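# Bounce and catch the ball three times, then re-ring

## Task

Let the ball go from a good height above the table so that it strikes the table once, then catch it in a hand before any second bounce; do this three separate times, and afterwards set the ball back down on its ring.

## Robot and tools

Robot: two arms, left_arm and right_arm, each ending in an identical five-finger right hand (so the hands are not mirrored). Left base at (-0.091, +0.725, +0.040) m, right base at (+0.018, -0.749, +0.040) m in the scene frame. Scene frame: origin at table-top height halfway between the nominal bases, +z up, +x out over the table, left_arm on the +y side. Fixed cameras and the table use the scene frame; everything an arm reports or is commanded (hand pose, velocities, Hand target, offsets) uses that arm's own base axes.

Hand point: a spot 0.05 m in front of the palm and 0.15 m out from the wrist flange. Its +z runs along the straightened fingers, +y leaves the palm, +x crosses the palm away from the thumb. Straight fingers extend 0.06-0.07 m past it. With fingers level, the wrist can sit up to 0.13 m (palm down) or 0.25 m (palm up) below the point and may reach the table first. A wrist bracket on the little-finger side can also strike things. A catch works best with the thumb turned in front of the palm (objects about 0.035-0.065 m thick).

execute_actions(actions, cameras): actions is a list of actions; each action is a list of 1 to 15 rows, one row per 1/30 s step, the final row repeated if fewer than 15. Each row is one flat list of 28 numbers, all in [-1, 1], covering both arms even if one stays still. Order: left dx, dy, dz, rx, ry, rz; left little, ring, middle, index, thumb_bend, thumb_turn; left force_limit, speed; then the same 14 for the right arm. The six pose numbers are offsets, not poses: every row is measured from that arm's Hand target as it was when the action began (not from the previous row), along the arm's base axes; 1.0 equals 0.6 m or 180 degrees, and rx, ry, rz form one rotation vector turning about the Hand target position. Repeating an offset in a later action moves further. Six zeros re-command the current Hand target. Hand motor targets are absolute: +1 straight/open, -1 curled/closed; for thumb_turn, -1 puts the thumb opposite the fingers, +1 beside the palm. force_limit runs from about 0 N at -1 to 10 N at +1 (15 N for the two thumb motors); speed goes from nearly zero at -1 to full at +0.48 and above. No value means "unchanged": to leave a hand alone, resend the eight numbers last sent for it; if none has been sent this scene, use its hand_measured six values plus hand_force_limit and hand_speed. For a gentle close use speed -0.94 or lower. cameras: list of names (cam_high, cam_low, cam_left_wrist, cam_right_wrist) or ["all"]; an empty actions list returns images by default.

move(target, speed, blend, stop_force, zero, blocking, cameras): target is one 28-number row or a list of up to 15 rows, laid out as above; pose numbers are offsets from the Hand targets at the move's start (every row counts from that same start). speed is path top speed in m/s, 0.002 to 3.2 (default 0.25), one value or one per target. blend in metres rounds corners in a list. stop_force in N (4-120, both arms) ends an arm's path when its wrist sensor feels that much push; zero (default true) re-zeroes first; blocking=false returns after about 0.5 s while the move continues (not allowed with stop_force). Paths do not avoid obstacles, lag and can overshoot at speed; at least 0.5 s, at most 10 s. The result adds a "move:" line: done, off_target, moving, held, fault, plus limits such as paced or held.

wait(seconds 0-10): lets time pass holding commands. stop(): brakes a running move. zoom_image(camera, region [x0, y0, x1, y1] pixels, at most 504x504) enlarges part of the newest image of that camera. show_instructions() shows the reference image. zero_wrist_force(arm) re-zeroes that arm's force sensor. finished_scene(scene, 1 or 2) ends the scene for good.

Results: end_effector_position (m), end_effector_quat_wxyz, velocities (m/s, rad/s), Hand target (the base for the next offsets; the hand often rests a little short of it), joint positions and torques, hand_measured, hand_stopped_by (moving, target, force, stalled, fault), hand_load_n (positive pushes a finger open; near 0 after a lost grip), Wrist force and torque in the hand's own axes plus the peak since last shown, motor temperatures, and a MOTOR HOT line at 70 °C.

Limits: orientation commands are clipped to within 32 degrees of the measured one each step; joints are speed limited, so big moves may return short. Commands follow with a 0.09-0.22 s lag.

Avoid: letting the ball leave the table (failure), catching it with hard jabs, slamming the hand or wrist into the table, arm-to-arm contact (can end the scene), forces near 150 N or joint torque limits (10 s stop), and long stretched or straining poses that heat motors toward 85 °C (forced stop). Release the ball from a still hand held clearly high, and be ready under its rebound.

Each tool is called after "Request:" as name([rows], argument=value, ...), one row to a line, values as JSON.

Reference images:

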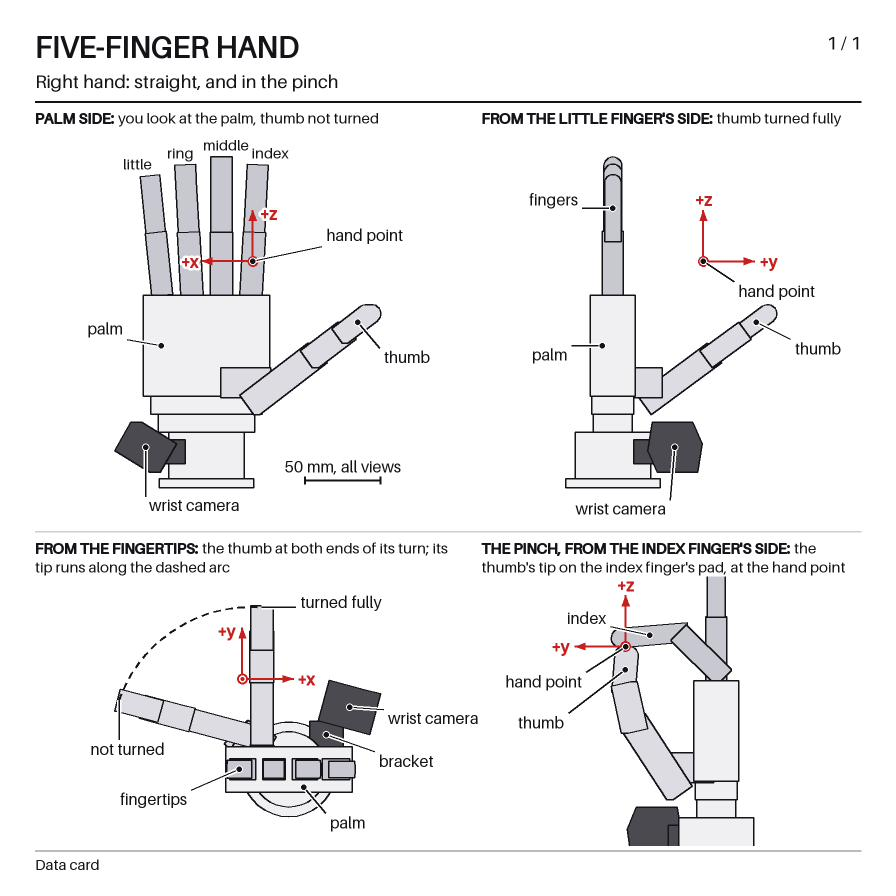

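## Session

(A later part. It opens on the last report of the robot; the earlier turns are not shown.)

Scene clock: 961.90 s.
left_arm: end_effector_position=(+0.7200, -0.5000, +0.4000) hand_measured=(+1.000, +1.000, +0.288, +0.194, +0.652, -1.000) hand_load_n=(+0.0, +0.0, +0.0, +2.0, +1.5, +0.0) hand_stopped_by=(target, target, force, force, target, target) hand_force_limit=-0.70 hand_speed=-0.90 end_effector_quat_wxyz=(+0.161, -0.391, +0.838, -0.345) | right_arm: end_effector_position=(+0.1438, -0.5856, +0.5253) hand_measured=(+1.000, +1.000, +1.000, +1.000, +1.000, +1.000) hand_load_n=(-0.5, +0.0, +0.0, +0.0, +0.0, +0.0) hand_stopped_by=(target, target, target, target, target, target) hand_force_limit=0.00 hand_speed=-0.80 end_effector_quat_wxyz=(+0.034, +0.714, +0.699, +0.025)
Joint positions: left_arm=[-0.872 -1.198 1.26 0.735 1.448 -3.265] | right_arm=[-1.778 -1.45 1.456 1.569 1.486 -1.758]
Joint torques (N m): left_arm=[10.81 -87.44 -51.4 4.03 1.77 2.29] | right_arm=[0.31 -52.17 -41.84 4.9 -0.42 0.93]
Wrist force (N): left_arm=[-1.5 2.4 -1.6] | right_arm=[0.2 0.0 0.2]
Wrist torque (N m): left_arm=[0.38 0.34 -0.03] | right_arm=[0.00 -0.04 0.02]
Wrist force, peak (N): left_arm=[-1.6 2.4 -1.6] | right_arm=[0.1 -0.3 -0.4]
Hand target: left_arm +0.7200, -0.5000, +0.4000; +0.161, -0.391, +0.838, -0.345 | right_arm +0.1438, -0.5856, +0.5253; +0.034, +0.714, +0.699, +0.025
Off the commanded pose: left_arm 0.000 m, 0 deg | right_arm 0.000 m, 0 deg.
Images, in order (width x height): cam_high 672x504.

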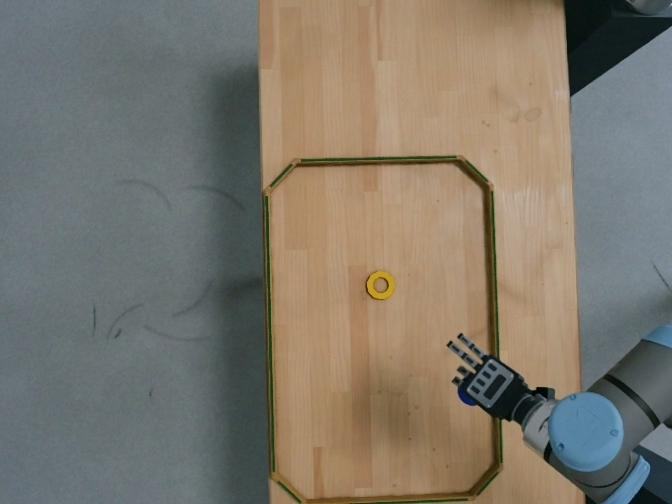

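Request:
execute_actions([
  [[0,0,0,0,0,0,1,1,-0.2,-0.2,0.652,-1,-0.7,-0.9,0,0,0,0,0,0,1,1,1,1,1,1,0,-0.8],[0,0,0,0,0,0,1,1,-0.2,-0.2,0.652,-1,-0.7,-0.9,0,0,0,0,0,0,1,1,1,1,1,1,0,-0.8],[0,0,0,0,0,0,1,1,-0.2,-0.2,0.652,-1,-0.7,-0.9,0,0,0,0,0,0,1,1,1,1,1,1,0,-0.8],[0,0,0,0,0,0,1,1,-0.2,-0.2,0.652,-1,-0.7,-0.9,0,0,0,0,0,0,1,1,1,1,1,1,0,-0.8],[0,0,0,0,0,0,1,1,-0.2,-0.2,0.652,-1,-0.7,-0.9,0,0,0,0,0,0,1,1,1,1,1,1,0,-0.8],[0,0,0,0,0,0,1,1,-0.2,-0.2,0.652,-1,-0.7,-0.9,0,0,0,0,0,0,1,1,1,1,1,1,0,-0.8],[0,0,0,0,0,0,1,1,0.95,0.95,0.95,-1,-0.7,1,0,0,0,0,0,0,1,1,1,1,1,1,0,-0.8]],
], cameras=["cam_low","cam_left_wrist","cam_high"])

Request:
zoom_image(camera="cam_left_wrist", region=[300, 120, 460, 280])

Request:
zoom_image(camera="cam_high", region=[420, 310, 540, 430])

Scene clock: 976.47 s.
left_arm: end_effector_position=(+0.7200, -0.5000, +0.4000) hand_measured=(+1.000, +1.000, +0.950, +0.950, +0.950, -1.000) hand_load_n=(+0.0, +0.0, +0.0, +0.0, +0.0, +0.0) hand_stopped_by=(target, target, target, target, target, target) hand_force_limit=-0.70 hand_speed=1.00 end_effector_quat_wxyz=(+0.161, -0.391, +0.838, -0.345) | right_arm: end_effector_position=(+0.1438, -0.5856, +0.5253) hand_measured=(+1.000, +1.000, +1.000, +1.000, +1.000, +1.000) hand_load_n=(+0.0, +0.0, +0.0, +0.0, +0.0, +0.0) hand_stopped_by=(target, target, target, target, target, target) hand_force_limit=0.00 hand_speed=-0.80 end_effector_quat_wxyz=(+0.034, +0.714, +0.699, +0.025)
Joint positions: left_arm=[-0.872 -1.198 1.26 0.735 1.448 -3.265] | right_arm=[-1.778 -1.45 1.456 1.569 1.486 -1.758]
Joint torques (N m): left_arm=[10.83 -86.55 -50.8 3.37 2.08 2.22] | right_arm=[2.15 -53.08 -42.45 4.92 -0.26 0.57]
Wrist force (N): left_arm=[-1.3 2.0 -1.5] | right_arm=[0.1 0.0 -0.2]
Wrist torque (N m): left_arm=[0.34 0.30 -0.02] | right_arm=[0.01 -0.01 0.01]
Wrist force, peak (N): left_arm=[-1.6 2.5 -1.6] | right_arm=[-0.1 -0.5 -0.3]
Hand target: left_arm +0.7200, -0.5000, +0.4000; +0.161, -0.391, +0.838, -0.345 | right_arm +0.1438, -0.5856, +0.5253; +0.034, +0.714, +0.699, +0.025
Off the commanded pose: left_arm 0.000 m, 0 deg | right_arm 0.000 m, 0 deg.
Images, in order (width x height): cam_high 672x504, cam_low 672x504, cam_left_wrist 672x504.

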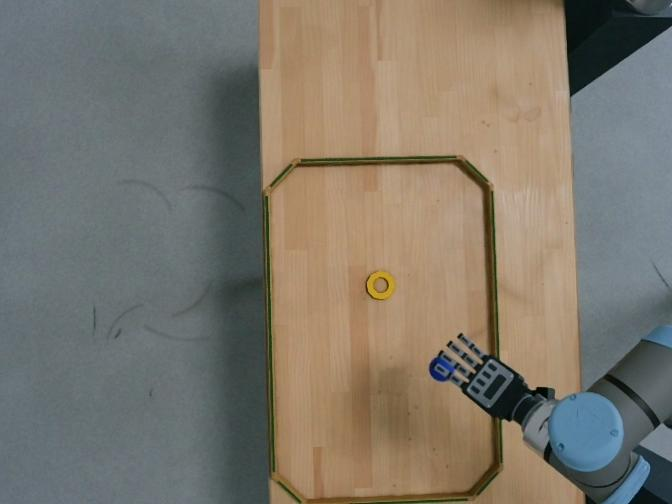

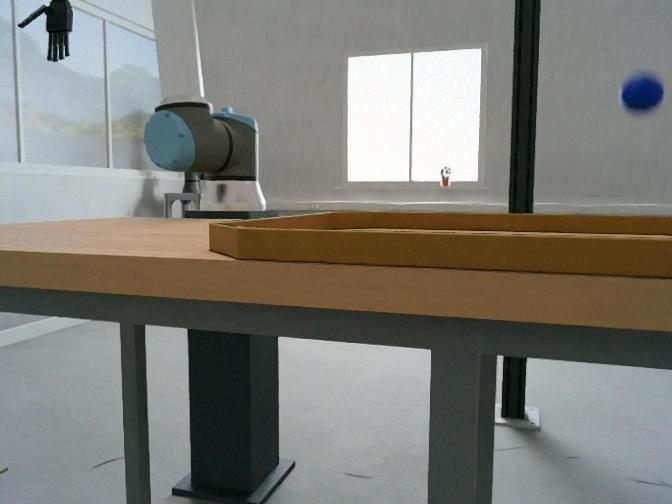

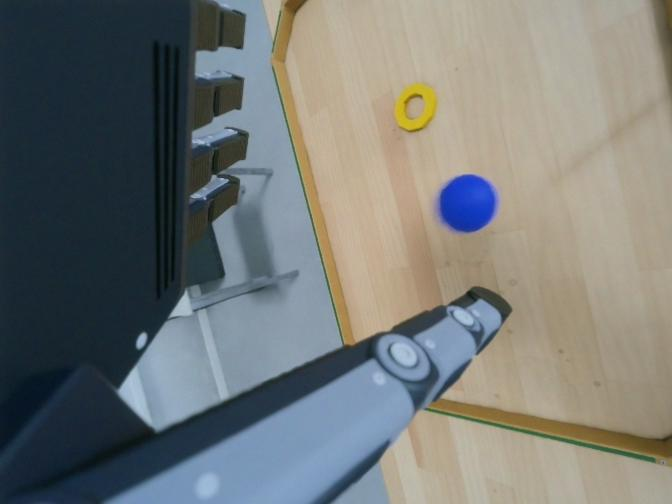

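Scaled by 3.150 from the camera's 672x504 image, which has a finer 960x720 frame.

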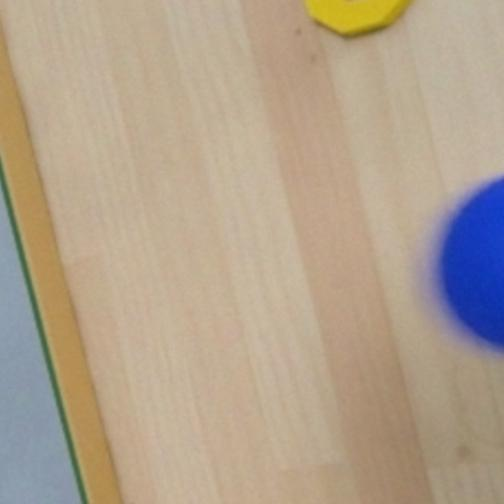

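Scaled by 4.200 from the camera's 672x504 image, which has a finer 960x720 frame.

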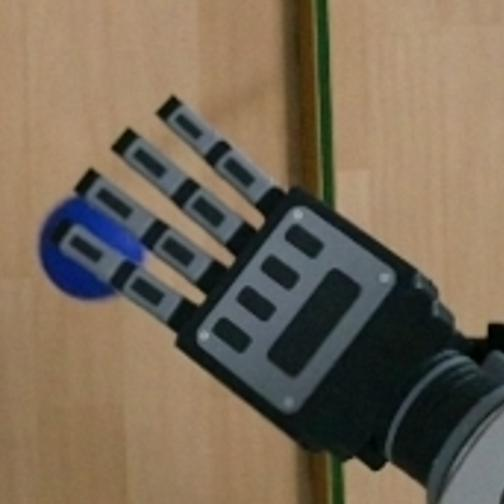

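Request:
wait(seconds=0.1, cameras=["cam_high","cam_low"])

Scene clock: 1056.27 s.
left_arm: end_effector_position=(+0.7200, -0.5000, +0.4000) hand_measured=(+1.000, +1.000, +0.950, +0.950, +0.950, -1.000) hand_load_n=(+0.0, +0.0, +0.0, +0.0, +0.0, +0.0) hand_stopped_by=(target, target, target, target, target, target) hand_force_limit=-0.70 hand_speed=1.00 end_effector_quat_wxyz=(+0.161, -0.391, +0.838, -0.345) | right_arm: end_effector_position=(+0.1438, -0.5856, +0.5253) hand_measured=(+1.000, +1.000, +1.000, +1.000, +1.000, +1.000) hand_load_n=(+0.0, +0.0, +0.0, +0.0, +0.0, +0.0) hand_stopped_by=(target, target, target, target, target, target) hand_force_limit=0.00 hand_speed=-0.80 end_effector_quat_wxyz=(+0.034, +0.714, +0.699, +0.025)
Joint positions: left_arm=[-0.872 -1.198 1.26 0.735 1.448 -3.265] | right_arm=[-1.778 -1.45 1.456 1.569 1.486 -1.758]
Joint torques (N m): left_arm=[5.53 -65.28 -28.39 -0.76 1.97 1.77] | right_arm=[0.38 -51.82 -42.1 4.92 -0.23 0.76]
Wrist force (N): left_arm=[-1.4 1.8 -1.4] | right_arm=[0.2 -0.1 0.0]
Wrist torque (N m): left_arm=[0.30 0.32 -0.04] | right_arm=[-0.01 -0.03 0.00]
Wrist force, peak (N): left_arm=[-1.6 2.6 -1.5] | right_arm=[0.0 -0.5 -0.3]
Hand target: left_arm +0.7200, -0.5000, +0.4000; +0.161, -0.391, +0.838, -0.345 | right_arm +0.1438, -0.5856, +0.5253; +0.034, +0.714, +0.699, +0.025
Off the commanded pose: left_arm 0.000 m, 0 deg | right_arm 0.000 m, 0 deg.
wait: 0.10 s; at rest from the start
Images, in order (width x height): cam_high 672x504, cam_low 672x504.

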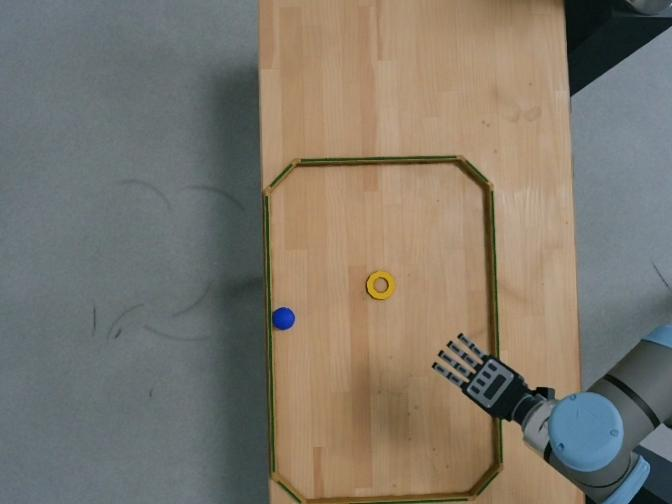

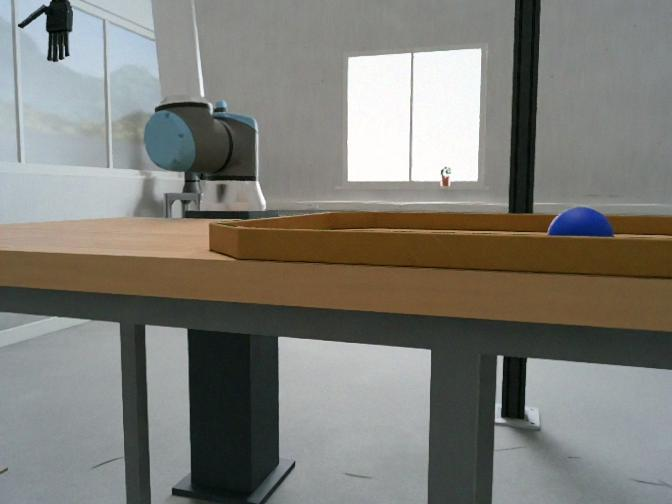

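Request:
move(target=[0.607,-0.192,-0.417,0,0,-0.2773,1,1,1,1,1,-1,-0.7,0.5,0,0,0,0,0,0,1,1,1,1,1,1,0,-0.8], speed=0.4, cameras=["cam_high","cam_low","cam_left_wrist"])

Request:
zoom_image(camera="cam_high", region=[250, 260, 350, 360])

Scene clock: 1098.33 s.
left_arm: end_effector_position=(+1.0822, -0.6143, +0.1494) hand_measured=(+1.000, +1.000, +1.000, +1.000, +1.000, -1.000) hand_load_n=(+0.0, +0.0, +0.0, +0.0, +0.0, +0.0) hand_stopped_by=(target, target, target, target, target, target) hand_force_limit=-0.70 hand_speed=0.50 end_effector_quat_wxyz=(+0.110, -0.019, +0.891, -0.441) | right_arm: end_effector_position=(+0.1438, -0.5856, +0.5253) hand_measured=(+1.000, +1.000, +1.000, +1.000, +1.000, +1.000) hand_load_n=(+0.0, +0.0, +0.0, +0.0, +0.0, +0.0) hand_stopped_by=(target, target, target, target, target, target) hand_force_limit=0.00 hand_speed=-0.80 end_effector_quat_wxyz=(+0.034, +0.714, +0.699, +0.025)
Joint positions: left_arm=[-0.584 -0.233 0.035 0.966 2.135 -2.441] | right_arm=[-1.778 -1.45 1.456 1.569 1.486 -1.758]
Joint torques (N m): left_arm=[-10.29 -111.58 -50.07 0.05 -0.27 -2.86] | right_arm=[0.76 -53.63 -42.62 5.06 -0.19 1.02]
Wrist force (N): left_arm=[-0.8 2.1 -1.6] | right_arm=[0.1 -0.1 0.0]
Wrist torque (N m): left_arm=[0.31 0.24 0.12] | right_arm=[-0.01 -0.02 0.01]
Wrist force, peak (N): left_arm=[-1.7 4.2 0.7] | right_arm=[0.4 -0.4 0.1]
Hand target: left_arm +1.0842, -0.6152, +0.1498; +0.001, -0.001, +0.925, -0.381 | right_arm +0.1438, -0.5856, +0.5253; +0.034, +0.714, +0.699, +0.025
Off the commanded pose: left_arm 0.002 m, 15 deg | right_arm 0.000 m, 0 deg.
elbow stopped short (left arm): the move would have taken joint 3 (elbow) straighter than the controller allows.
move: off_target (left_arm)
Images, in order (width x height): cam_high 672x504, cam_low 672x504, cam_left_wrist 672x504.

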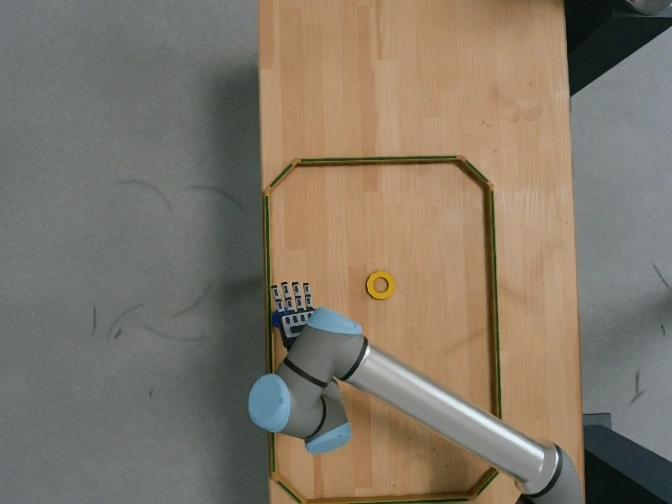

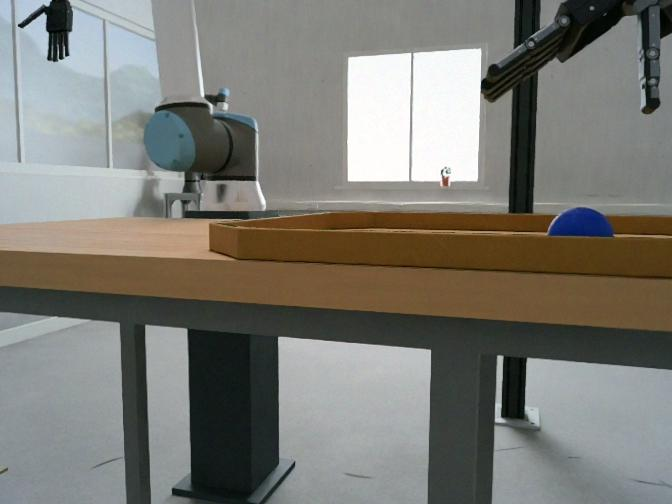

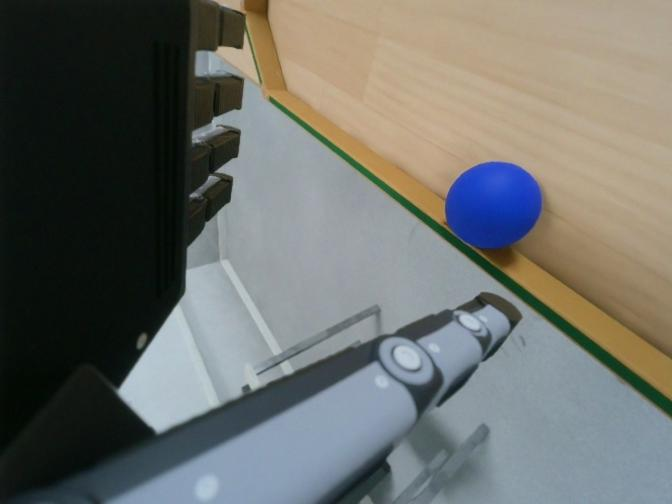

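Scaled by 5.040 from the camera's 672x504 image, which has a finer 960x720 frame.

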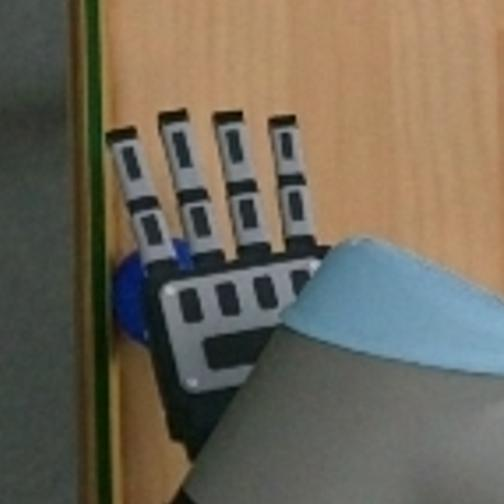

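Request:
move(target=[0.0097,0.1287,-0.04,0,0,0,1,1,1,1,1,-1,-0.7,0.5,0,0,0,0,0,0,1,1,1,1,1,1,0,-0.8], speed=0.2, cameras=["cam_high","cam_low","cam_left_wrist"])

Request:
zoom_image(camera="cam_high", region=[250, 260, 350, 360])

Scene clock: 1179.50 s.
left_arm: end_effector_position=(+1.0880, -0.5374, +0.1254) hand_measured=(+1.000, +1.000, +1.000, +1.000, +1.000, -1.000) hand_load_n=(+0.0, +0.0, +0.0, +0.0, +0.0, +0.0) hand_stopped_by=(target, target, target, target, target, target) hand_force_limit=-0.70 hand_speed=0.50 end_effector_quat_wxyz=(+0.080, -0.014, +0.905, -0.417) | right_arm: end_effector_position=(+0.1438, -0.5856, +0.5253) hand_measured=(+1.000, +1.000, +1.000, +1.000, +1.000, +1.000) hand_load_n=(+0.0, +0.0, +0.0, +0.0, +0.0, +0.5) hand_stopped_by=(target, target, target, target, target, target) hand_force_limit=0.00 hand_speed=-0.80 end_effector_quat_wxyz=(+0.034, +0.714, +0.699, +0.025)
Joint positions: left_arm=[-0.519 -0.214 0.035 1.077 2.184 -2.342] | right_arm=[-1.778 -1.45 1.456 1.569 1.486 -1.758]
Joint torques (N m): left_arm=[10.2 -109.48 -46.92 4.99 -2.31 2.02] | right_arm=[1.81 -52.68 -41.94 5.23 -0.34 0.98]
Wrist force (N): left_arm=[-1.0 2.1 -1.4] | right_arm=[0.4 -0.2 0.1]
Wrist torque (N m): left_arm=[0.31 0.27 0.00] | right_arm=[-0.03 -0.06 0.02]
Wrist force, peak (N): left_arm=[-1.4 2.6 -1.8] | right_arm=[0.6 0.2 0.1]
Hand target: left_arm +1.0901, -0.5380, +0.1258; +0.001, -0.001, +0.925, -0.381 | right_arm +0.1438, -0.5856, +0.5253; +0.034, +0.714, +0.699, +0.025
Off the commanded pose: left_arm 0.002 m, 10 deg | right_arm 0.000 m, 0 deg.
elbow stopped short (left arm): the move would have taken joint 3 (elbow) straighter than the controller allows.
move: off_target (left_arm)
Images, in order (width x height): cam_high 672x504, cam_low 672x504, cam_left_wrist 672x504.

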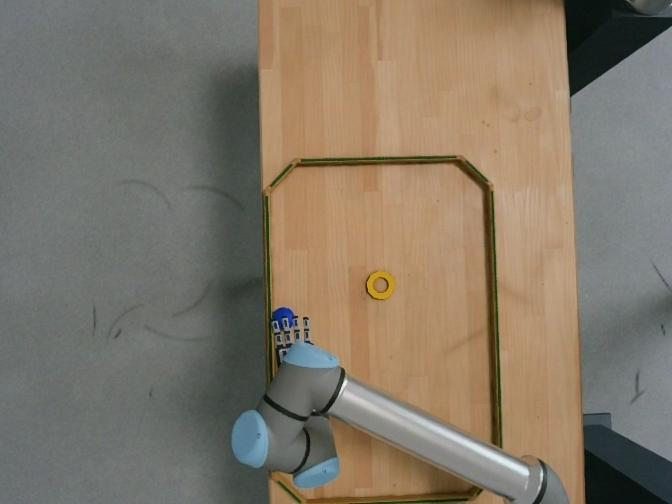

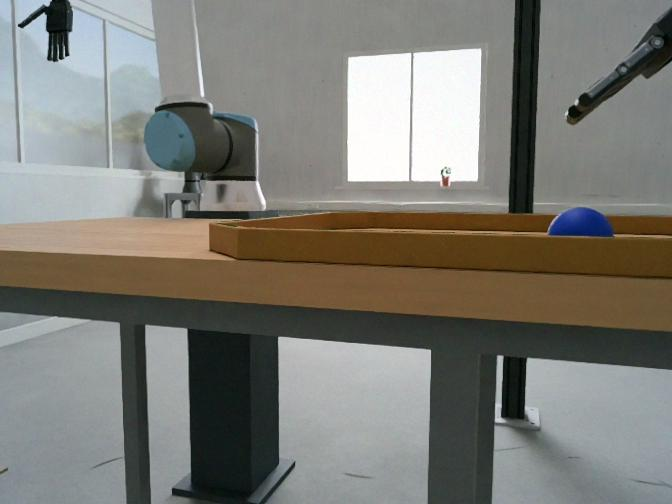

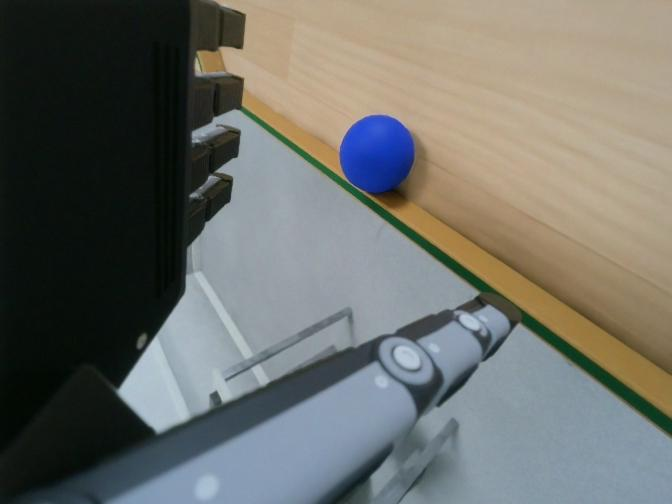

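Scaled by 5.040 from the camera's 672x504 image, which has a finer 960x720 frame.

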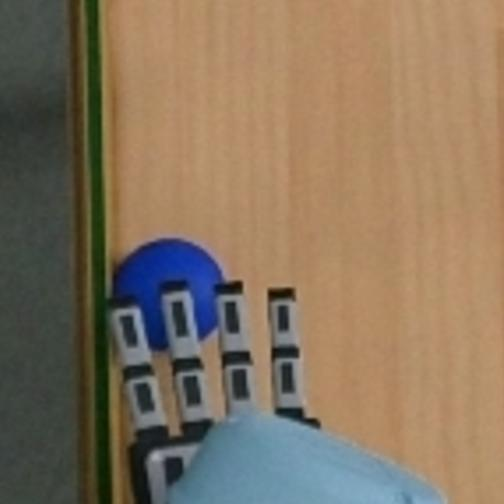

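Request:
move(target=[0,0,-0.05,0,0,0.065,1,1,1,1,1,-1,-0.7,0.5,0,0,0,0,0,0,1,1,1,1,1,1,0,-0.8], speed=0.1)

Request:
move(target=[0,0,-0.08,0,0,0,1,1,1,1,1,-1,-0.7,0.5,0,0,0,0,0,0,1,1,1,1,1,1,0,-0.8], speed=0.02, stop_force=4, cameras=["cam_high","cam_low","cam_left_wrist"])

Scene clock: 1202.87 s.
left_arm: end_effector_position=(+1.0882, -0.5373, +0.0955) hand_measured=(+1.000, +1.000, +1.000, +1.000, +1.000, -1.000) hand_load_n=(+0.0, +0.0, +0.0, +0.0, +0.0, +0.0) hand_stopped_by=(target, target, target, target, target, target) hand_force_limit=-0.70 hand_speed=0.50 end_effector_quat_wxyz=(+0.071, -0.098, +0.910, -0.396) | right_arm: end_effector_position=(+0.1438, -0.5856, +0.5253) hand_measured=(+1.000, +1.000, +1.000, +1.000, +1.000, +1.000) hand_load_n=(+0.0, +0.0, +0.0, +0.0, +0.0, +0.0) hand_stopped_by=(target, target, target, target, target, target) hand_force_limit=0.00 hand_speed=-0.80 end_effector_quat_wxyz=(+0.034, +0.714, +0.699, +0.025)
Joint positions: left_arm=[-0.534 -0.197 0.035 1.061 2.098 -2.508] | right_arm=[-1.778 -1.45 1.456 1.569 1.486 -1.758]
Joint torques (N m): left_arm=[-11.53 -109.71 -36.48 -0.36 -1.7 -2.03] | right_arm=[2.29 -52.08 -42.96 4.88 -0.16 1.05]
Wrist force (N): left_arm=[-1.5 2.1 -1.2] | right_arm=[0.1 -0.2 0.1]
Wrist torque (N m): left_arm=[0.32 0.33 0.12] | right_arm=[-0.03 -0.01 -0.01]
Wrist force, peak (N): left_arm=[-1.4 2.4 -1.7] | right_arm=[0.4 0.5 -0.1]
Hand target: left_arm +1.0901, -0.5380, +0.0958; +0.040, -0.095, +0.920, -0.379 | right_arm +0.1438, -0.5856, +0.5253; +0.034, +0.714, +0.699, +0.025
Off the commanded pose: left_arm 0.002 m, 4 deg | right_arm 0.000 m, 0 deg.
elbow stopped short (left arm): the move would have taken joint 3 (elbow) straighter than the controller allows.
move: off_target (left_arm)

Scene clock: 1206.17 s.
left_arm: end_effector_position=(+1.0883, -0.5374, +0.0476) hand_measured=(+1.000, +1.000, +1.000, +1.000, +1.000, -1.000) hand_load_n=(+0.0, +0.0, +0.5, +0.0, +0.0, +0.0) hand_stopped_by=(target, target, target, target, target, target) hand_force_limit=-0.70 hand_speed=0.50 end_effector_quat_wxyz=(+0.061, -0.097, +0.913, -0.391) | right_arm: end_effector_position=(+0.1438, -0.5856, +0.5253) hand_measured=(+1.000, +1.000, +1.000, +1.000, +1.000, +1.000) hand_load_n=(+0.0, +0.0, +0.0, +0.0, +0.0, +0.0) hand_stopped_by=(target, target, target, target, target, target) hand_force_limit=0.00 hand_speed=-0.80 end_effector_quat_wxyz=(+0.034, +0.714, +0.699, +0.025)
Joint positions: left_arm=[-0.533 -0.157 0.035 1.046 2.104 -2.499] | right_arm=[-1.778 -1.45 1.456 1.569 1.486 -1.758]
Joint torques (N m): left_arm=[10.52 -107.72 -28.34 0.26 1.35 2.09] | right_arm=[1.8 -52.72 -42.53 4.82 -0.2 1.04]
Wrist force (N): left_arm=[-1.6 0.0 -2.8] | right_arm=[0.1 0.2 0.1]
Wrist torque (N m): left_arm=[0.64 0.37 -0.08] | right_arm=[0.03 -0.02 0.01]
Wrist force, peak (N): left_arm=[-2.0 -0.7 -3.2] | right_arm=[0.3 -0.1 -0.4]
Hand target: left_arm +1.0901, -0.5380, +0.0478; +0.040, -0.095, +0.920, -0.379 | right_arm +0.1438, -0.5856, +0.5253; +0.034, +0.714, +0.699, +0.025
Off the commanded pose: left_arm 0.002 m, 3 deg | right_arm 0.000 m, 0 deg.
elbow stopped short (left arm): the move would have taken joint 3 (elbow) straighter than the controller allows.
move: off_target (left_arm)
Images, in order (width x height): cam_high 672x504, cam_low 672x504, cam_left_wrist 672x504.

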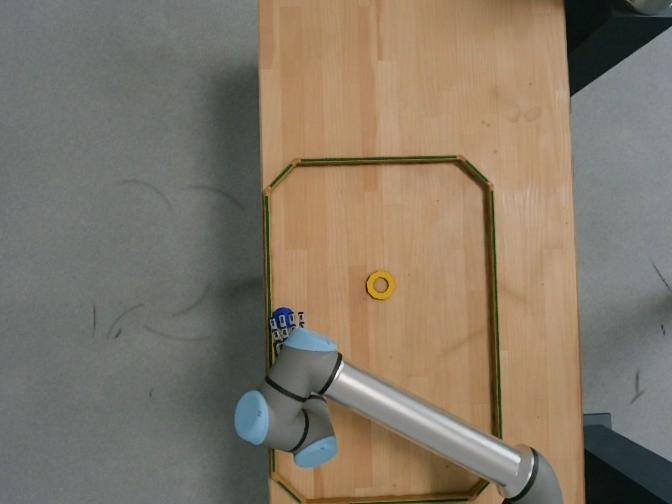

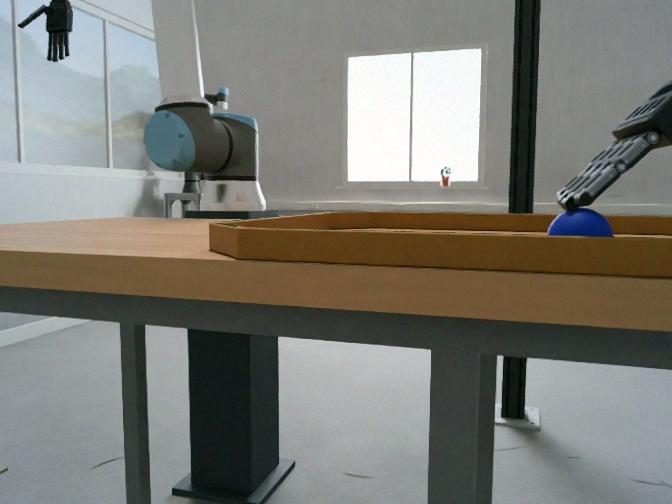

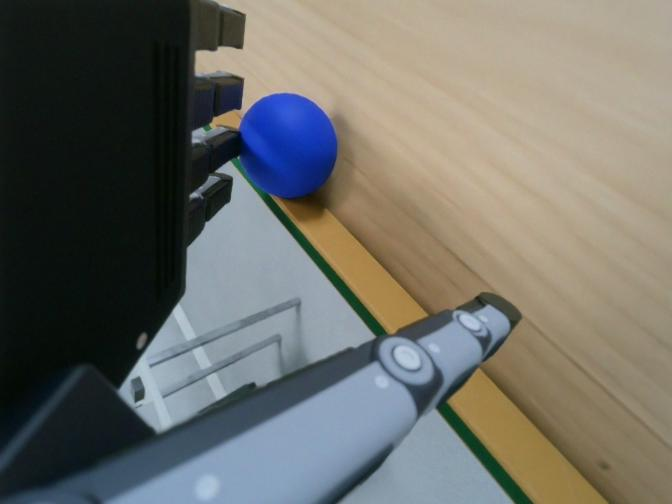

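Request:
move(target=[-0.15,0,-0.004,0,0,0,1,1,1,1,1,-1,-0.7,0.5,0,0,0,0,0,0,1,1,1,1,1,1,0,-0.8], speed=0.06, cameras=["cam_high","cam_low","cam_left_wrist"])

Scene clock: 1216.60 s.
left_arm: end_effector_position=(+1.0001, -0.5380, +0.0454) hand_measured=(+1.000, +1.000, +1.000, +1.000, +1.000, -1.000) hand_load_n=(+0.0, +0.0, +0.0, +0.5, +0.0, +0.0) hand_stopped_by=(target, target, target, target, target, target) hand_force_limit=-0.70 hand_speed=0.50 end_effector_quat_wxyz=(+0.040, -0.095, +0.920, -0.379) | right_arm: end_effector_position=(+0.1438, -0.5856, +0.5253) hand_measured=(+1.000, +1.000, +1.000, +1.000, +1.000, +1.000) hand_load_n=(+0.0, +0.0, +0.0, +0.0, +0.0, +0.0) hand_stopped_by=(target, target, target, target, target, target) hand_force_limit=0.00 hand_speed=-0.80 end_effector_quat_wxyz=(+0.034, +0.714, +0.699, +0.025)
Joint positions: left_arm=[-0.575 -0.473 0.673 0.76 2.094 -2.52] | right_arm=[-1.778 -1.45 1.456 1.569 1.486 -1.758]
Joint torques (N m): left_arm=[-12.36 -130.3 -27.15 0.16 -1.73 -2.23] | right_arm=[2.1 -51.76 -42.19 4.95 -0.2 1.12]
Wrist force (N): left_arm=[-2.1 2.2 -1.5] | right_arm=[0.1 -0.2 0.0]
Wrist torque (N m): left_arm=[0.41 0.44 0.08] | right_arm=[-0.02 -0.01 0.00]
Wrist force, peak (N): left_arm=[-2.0 -1.5 -4.0] | right_arm=[0.4 0.2 -0.3]
Hand target: left_arm +1.0001, -0.5380, +0.0454; +0.040, -0.095, +0.920, -0.379 | right_arm +0.1438, -0.5856, +0.5253; +0.034, +0.714, +0.699, +0.025
Off the commanded pose: left_arm 0.000 m, 0 deg | right_arm 0.000 m, 0 deg.
move: done
Images, in order (width x height): cam_high 672x504, cam_low 672x504, cam_left_wrist 672x504.

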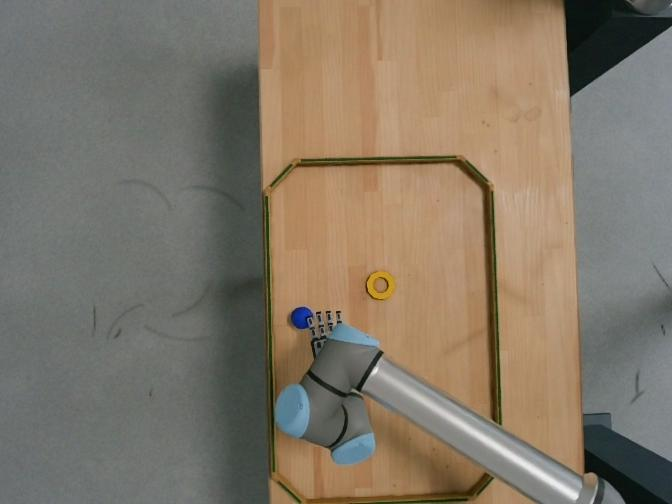

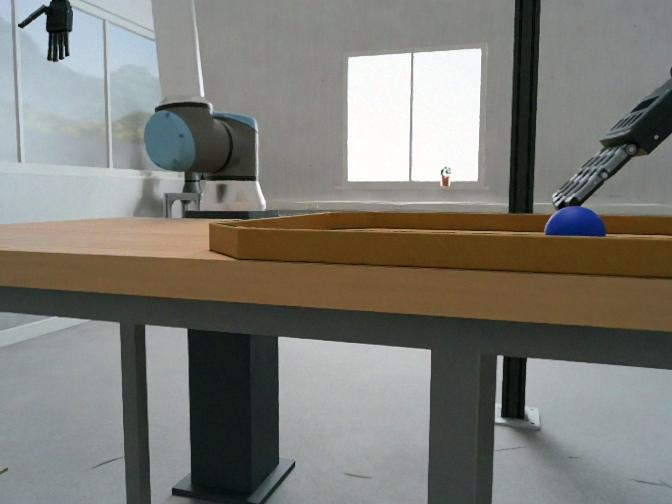

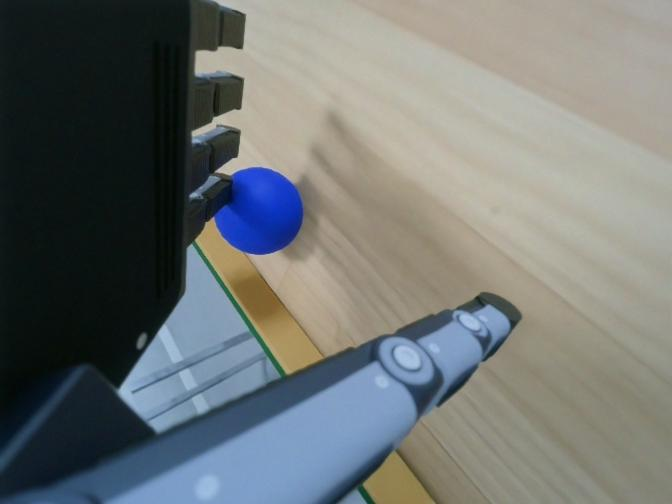

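Request:
move(target=[-0.05,0.1,0.2,0,0,0,1,1,1,1,1,-1,-0.7,0.5,0,0,0,0,0,0,1,1,1,1,1,1,0,-0.8], speed=0.3, cameras=["cam_high","cam_left_wrist"])

Request:
zoom_image(camera="cam_high", region=[260, 260, 400, 400])

Scene clock: 1223.30 s.
left_arm: end_effector_position=(+0.9701, -0.4780, +0.1652) hand_measured=(+1.000, +1.000, +1.000, +1.000, +1.000, -1.000) hand_load_n=(+0.0, +0.0, +0.0, +0.0, +0.0, +0.0) hand_stopped_by=(target, target, target, target, target, target) hand_force_limit=-0.70 hand_speed=0.50 end_effector_quat_wxyz=(+0.040, -0.095, +0.920, -0.379) | right_arm: end_effector_position=(+0.1438, -0.5856, +0.5253) hand_measured=(+1.000, +1.000, +1.000, +1.000, +1.000, +1.000) hand_load_n=(+0.0, +0.0, +0.0, +0.0, +0.0, +0.0) hand_stopped_by=(target, target, target, target, target, target) hand_force_limit=0.00 hand_speed=-0.80 end_effector_quat_wxyz=(+0.034, +0.714, +0.699, +0.025)
Joint positions: left_arm=[-0.54 -0.643 0.79 0.831 2.114 -2.486] | right_arm=[-1.778 -1.45 1.456 1.569 1.486 -1.758]
Joint torques (N m): left_arm=[10.22 -122.22 -24.85 4.94 2.87 2.25] | right_arm=[1.55 -53.13 -42.86 4.88 -0.4 1.09]
Wrist force (N): left_arm=[-1.7 2.2 -1.2] | right_arm=[0.1 0.1 0.1]
Wrist torque (N m): left_arm=[0.33 0.36 0.02] | right_arm=[0.03 -0.02 0.01]
Wrist force, peak (N): left_arm=[-2.7 3.0 0.1] | right_arm=[0.4 -0.3 -0.3]
Hand target: left_arm +0.9701, -0.4780, +0.1654; +0.040, -0.095, +0.920, -0.379 | right_arm +0.1438, -0.5856, +0.5253; +0.034, +0.714, +0.699, +0.025
Off the commanded pose: left_arm 0.000 m, 0 deg | right_arm 0.000 m, 0 deg.
move: done
Images, in order (width x height): cam_high 672x504, cam_left_wrist 672x504.

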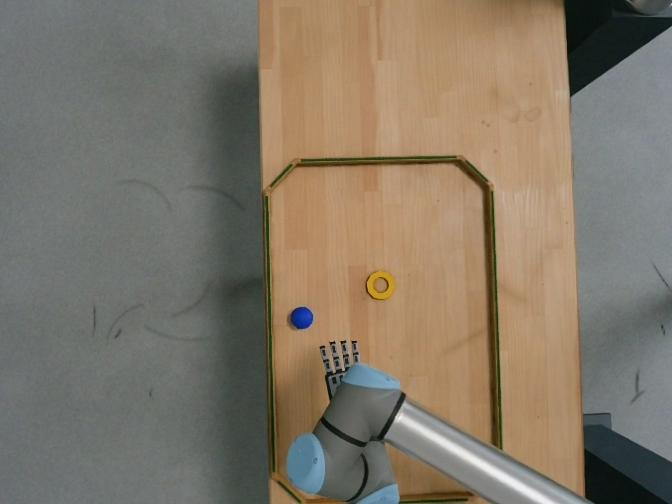

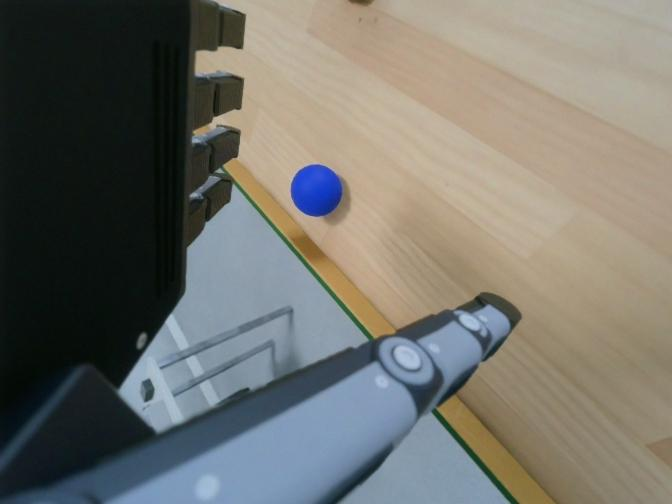

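Scaled by 3.600 from the camera's 672x504 image, which has a finer 960x720 frame.

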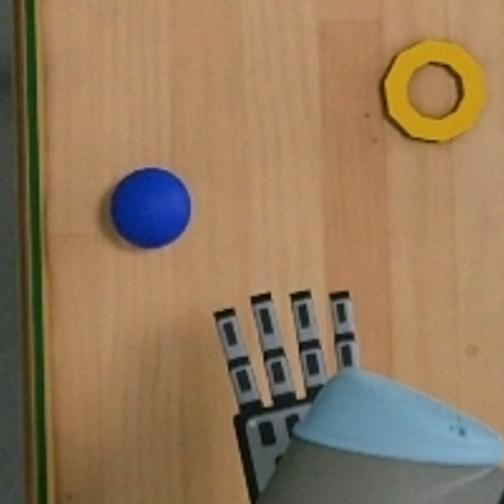

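Request:
move(target=[0.1157,-0.2283,-0.0757,0,0,0.1165,1,1,0.6,0.6,0.95,-1,-0.7,0.5,0,0,0,0,0,0,1,1,1,1,1,1,0,-0.8], speed=0.25, cameras=["cam_high","cam_left_wrist","cam_low"])

Request:
zoom_image(camera="cam_high", region=[260, 260, 360, 360])

Scene clock: 1254.43 s.
left_arm: end_effector_position=(+1.0395, -0.6149, +0.1200) hand_measured=(+1.000, +1.000, +0.600, +0.600, +0.950, -1.000) hand_load_n=(+0.0, +0.0, +0.0, +0.0, +0.0, +0.0) hand_stopped_by=(target, target, target, target, target, target) hand_force_limit=-0.70 hand_speed=0.50 end_effector_quat_wxyz=(+0.108, -0.261, +0.887, -0.365) | right_arm: end_effector_position=(+0.1438, -0.5856, +0.5253) hand_measured=(+1.000, +1.000, +1.000, +1.000, +1.000, +1.000) hand_load_n=(+0.0, +0.0, +0.0, +0.0, +0.0, +0.0) hand_stopped_by=(target, target, target, target, target, target) hand_force_limit=0.00 hand_speed=-0.80 end_effector_quat_wxyz=(+0.034, +0.714, +0.699, +0.025)
Joint positions: left_arm=[-0.663 -0.392 0.358 0.851 1.804 -2.898] | right_arm=[-1.778 -1.45 1.456 1.569 1.486 -1.758]
Joint torques (N m): left_arm=[-11.45 -106.1 -49.84 4.36 -2.11 -2.32] | right_arm=[1.4 -52.55 -42.13 5.12 -0.26 1.06]
Wrist force (N): left_arm=[-1.1 2.3 -1.6] | right_arm=[0.3 -0.1 -0.1]
Wrist torque (N m): left_arm=[0.41 0.30 0.09] | right_arm=[0.00 -0.04 0.01]
Wrist force, peak (N): left_arm=[-1.6 2.8 -3.0] | right_arm=[0.5 0.2 -0.4]
Hand target: left_arm +1.0395, -0.6150, +0.1200; +0.108, -0.261, +0.887, -0.365 | right_arm +0.1438, -0.5856, +0.5253; +0.034, +0.714, +0.699, +0.025
Off the commanded pose: left_arm 0.000 m, 0 deg | right_arm 0.000 m, 0 deg.
move: done
Images, in order (width x height): cam_high 672x504, cam_low 672x504, cam_left_wrist 672x504.

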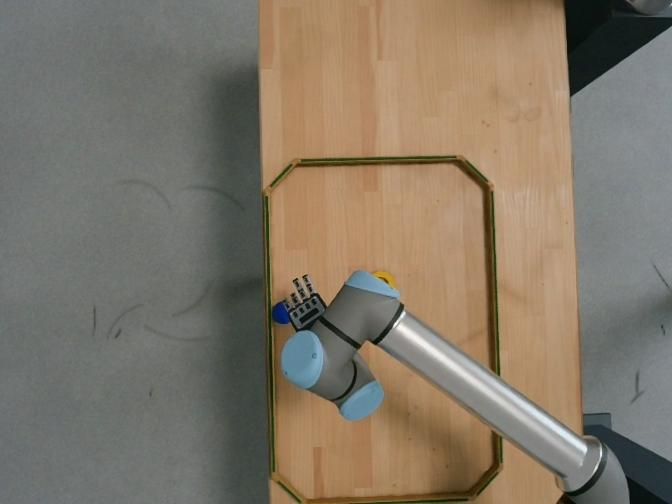

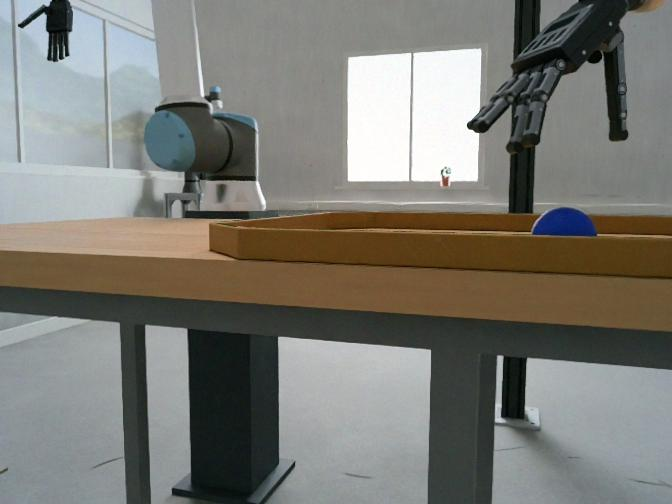

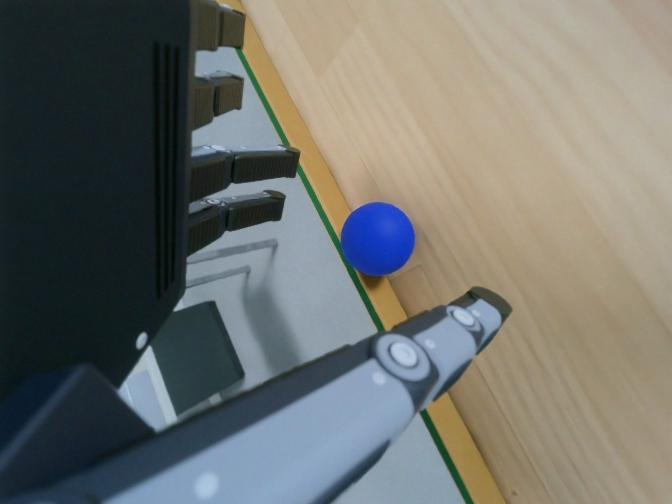

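Scaled by 5.040 from the camera's 672x504 image, which has a finer 960x720 frame.

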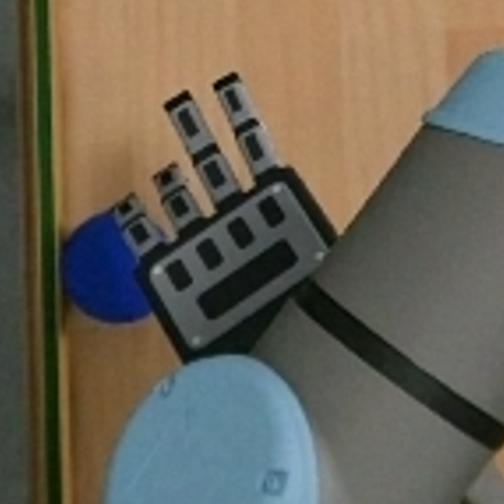

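Request:
move(target=[0.0175,0.0983,-0.055,0,0,0,1,1,1,1,1,-1,-0.7,0.5,0,0,0,0,0,0,1,1,1,1,1,1,0,-0.8], speed=0.15)

Request:
move(target=[0,0,-0.08,0,0,0,1,1,1,1,1,-1,-0.7,0.5,0,0,0,0,0,0,1,1,1,1,1,1,0,-0.8], speed=0.025, stop_force=4, cameras=["cam_high","cam_low"])

Scene clock: 1286.33 s.
left_arm: end_effector_position=(+1.0500, -0.5560, +0.0870) hand_measured=(+1.000, +1.000, +1.000, +1.000, +1.000, -1.000) hand_load_n=(+0.0, +0.0, +0.0, +0.0, +0.0, +0.0) hand_stopped_by=(target, target, target, target, target, target) hand_force_limit=-0.70 hand_speed=0.50 end_effector_quat_wxyz=(+0.108, -0.261, +0.887, -0.365) | right_arm: end_effector_position=(+0.1438, -0.5856, +0.5253) hand_measured=(+1.000, +1.000, +1.000, +1.000, +1.000, +1.000) hand_load_n=(+0.0, +0.0, -0.5, +0.0, +0.0, +0.0) hand_stopped_by=(target, target, target, target, target, target) hand_force_limit=0.00 hand_speed=-0.80 end_effector_quat_wxyz=(+0.034, +0.714, +0.699, +0.025)
Joint positions: left_arm=[-0.612 -0.452 0.537 0.743 1.839 -2.859] | right_arm=[-1.778 -1.45 1.456 1.569 1.486 -1.758]
Joint torques (N m): left_arm=[9.33 -131.72 -26.67 0.4 2.49 2.15] | right_arm=[1.09 -52.84 -42.47 5.28 -0.2 1.14]
Wrist force (N): left_arm=[-1.8 2.2 -1.5] | right_arm=[0.2 -0.1 -0.1]
Wrist torque (N m): left_arm=[0.39 0.47 -0.08] | right_arm=[0.00 -0.02 0.01]
Wrist force, peak (N): left_arm=[-2.4 3.3 -1.6] | right_arm=[0.3 -0.4 0.1]
Hand target: left_arm +1.0500, -0.5560, +0.0870; +0.108, -0.261, +0.887, -0.365 | right_arm +0.1438, -0.5856, +0.5253; +0.034, +0.714, +0.699, +0.025
Off the commanded pose: left_arm 0.000 m, 0 deg | right_arm 0.000 m, 0 deg.
move: done

Scene clock: 1289.07 s.
left_arm: end_effector_position=(+1.0500, -0.5560, +0.0496) hand_measured=(+1.000, +1.000, +1.000, +1.000, +1.000, -1.000) hand_load_n=(+0.0, -0.5, +0.5, +0.0, +0.0, +0.0) hand_stopped_by=(target, target, target, target, target, target) hand_force_limit=-0.70 hand_speed=0.50 end_effector_quat_wxyz=(+0.108, -0.261, +0.887, -0.365) | right_arm: end_effector_position=(+0.1438, -0.5856, +0.5253) hand_measured=(+1.000, +1.000, +1.000, +1.000, +1.000, +1.000) hand_load_n=(+0.0, +0.0, +0.0, +0.0, +0.0, +0.0) hand_stopped_by=(target, target, target, target, target, target) hand_force_limit=0.00 hand_speed=-0.80 end_effector_quat_wxyz=(+0.034, +0.714, +0.699, +0.025)
Joint positions: left_arm=[-0.612 -0.439 0.577 0.689 1.839 -2.859] | right_arm=[-1.778 -1.45 1.456 1.569 1.486 -1.758]
Joint torques (N m): left_arm=[10.03 -126.45 -48.13 5.02 0.23 2.06] | right_arm=[3.09 -51.62 -43.46 5.1 -0.21 1.18]
Wrist force (N): left_arm=[-1.2 -0.4 -3.9] | right_arm=[0.1 0.3 0.0]
Wrist torque (N m): left_arm=[0.75 0.51 -0.07] | right_arm=[0.05 -0.01 0.01]
Wrist force, peak (N): left_arm=[-0.8 -2.8 -6.2] | right_arm=[0.5 -0.2 0.1]
Hand target: left_arm +1.0500, -0.5560, +0.0496; +0.108, -0.261, +0.887, -0.365 (not the last commanded pose) | right_arm +0.1438, -0.5856, +0.5253; +0.034, +0.714, +0.699, +0.025
Off the commanded pose: left_arm 0.011 m, 0 deg | right_arm 0.000 m, 0 deg.
move: contact (left_arm)
Images, in order (width x height): cam_high 672x504, cam_low 672x504.

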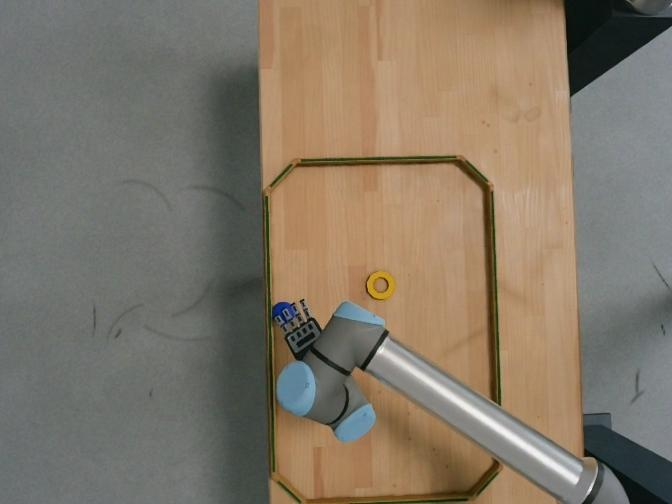

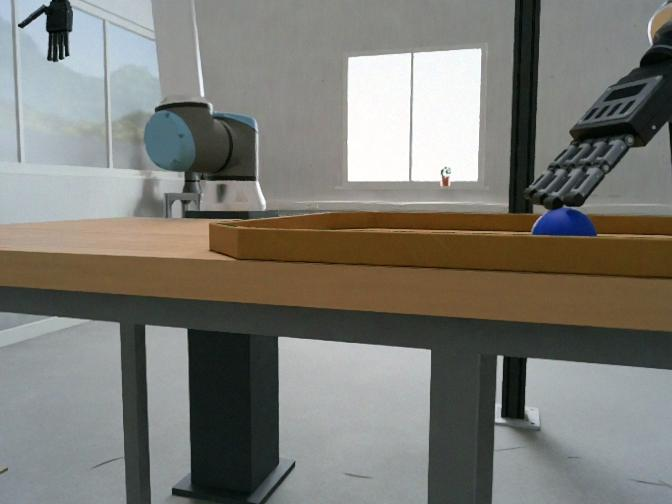

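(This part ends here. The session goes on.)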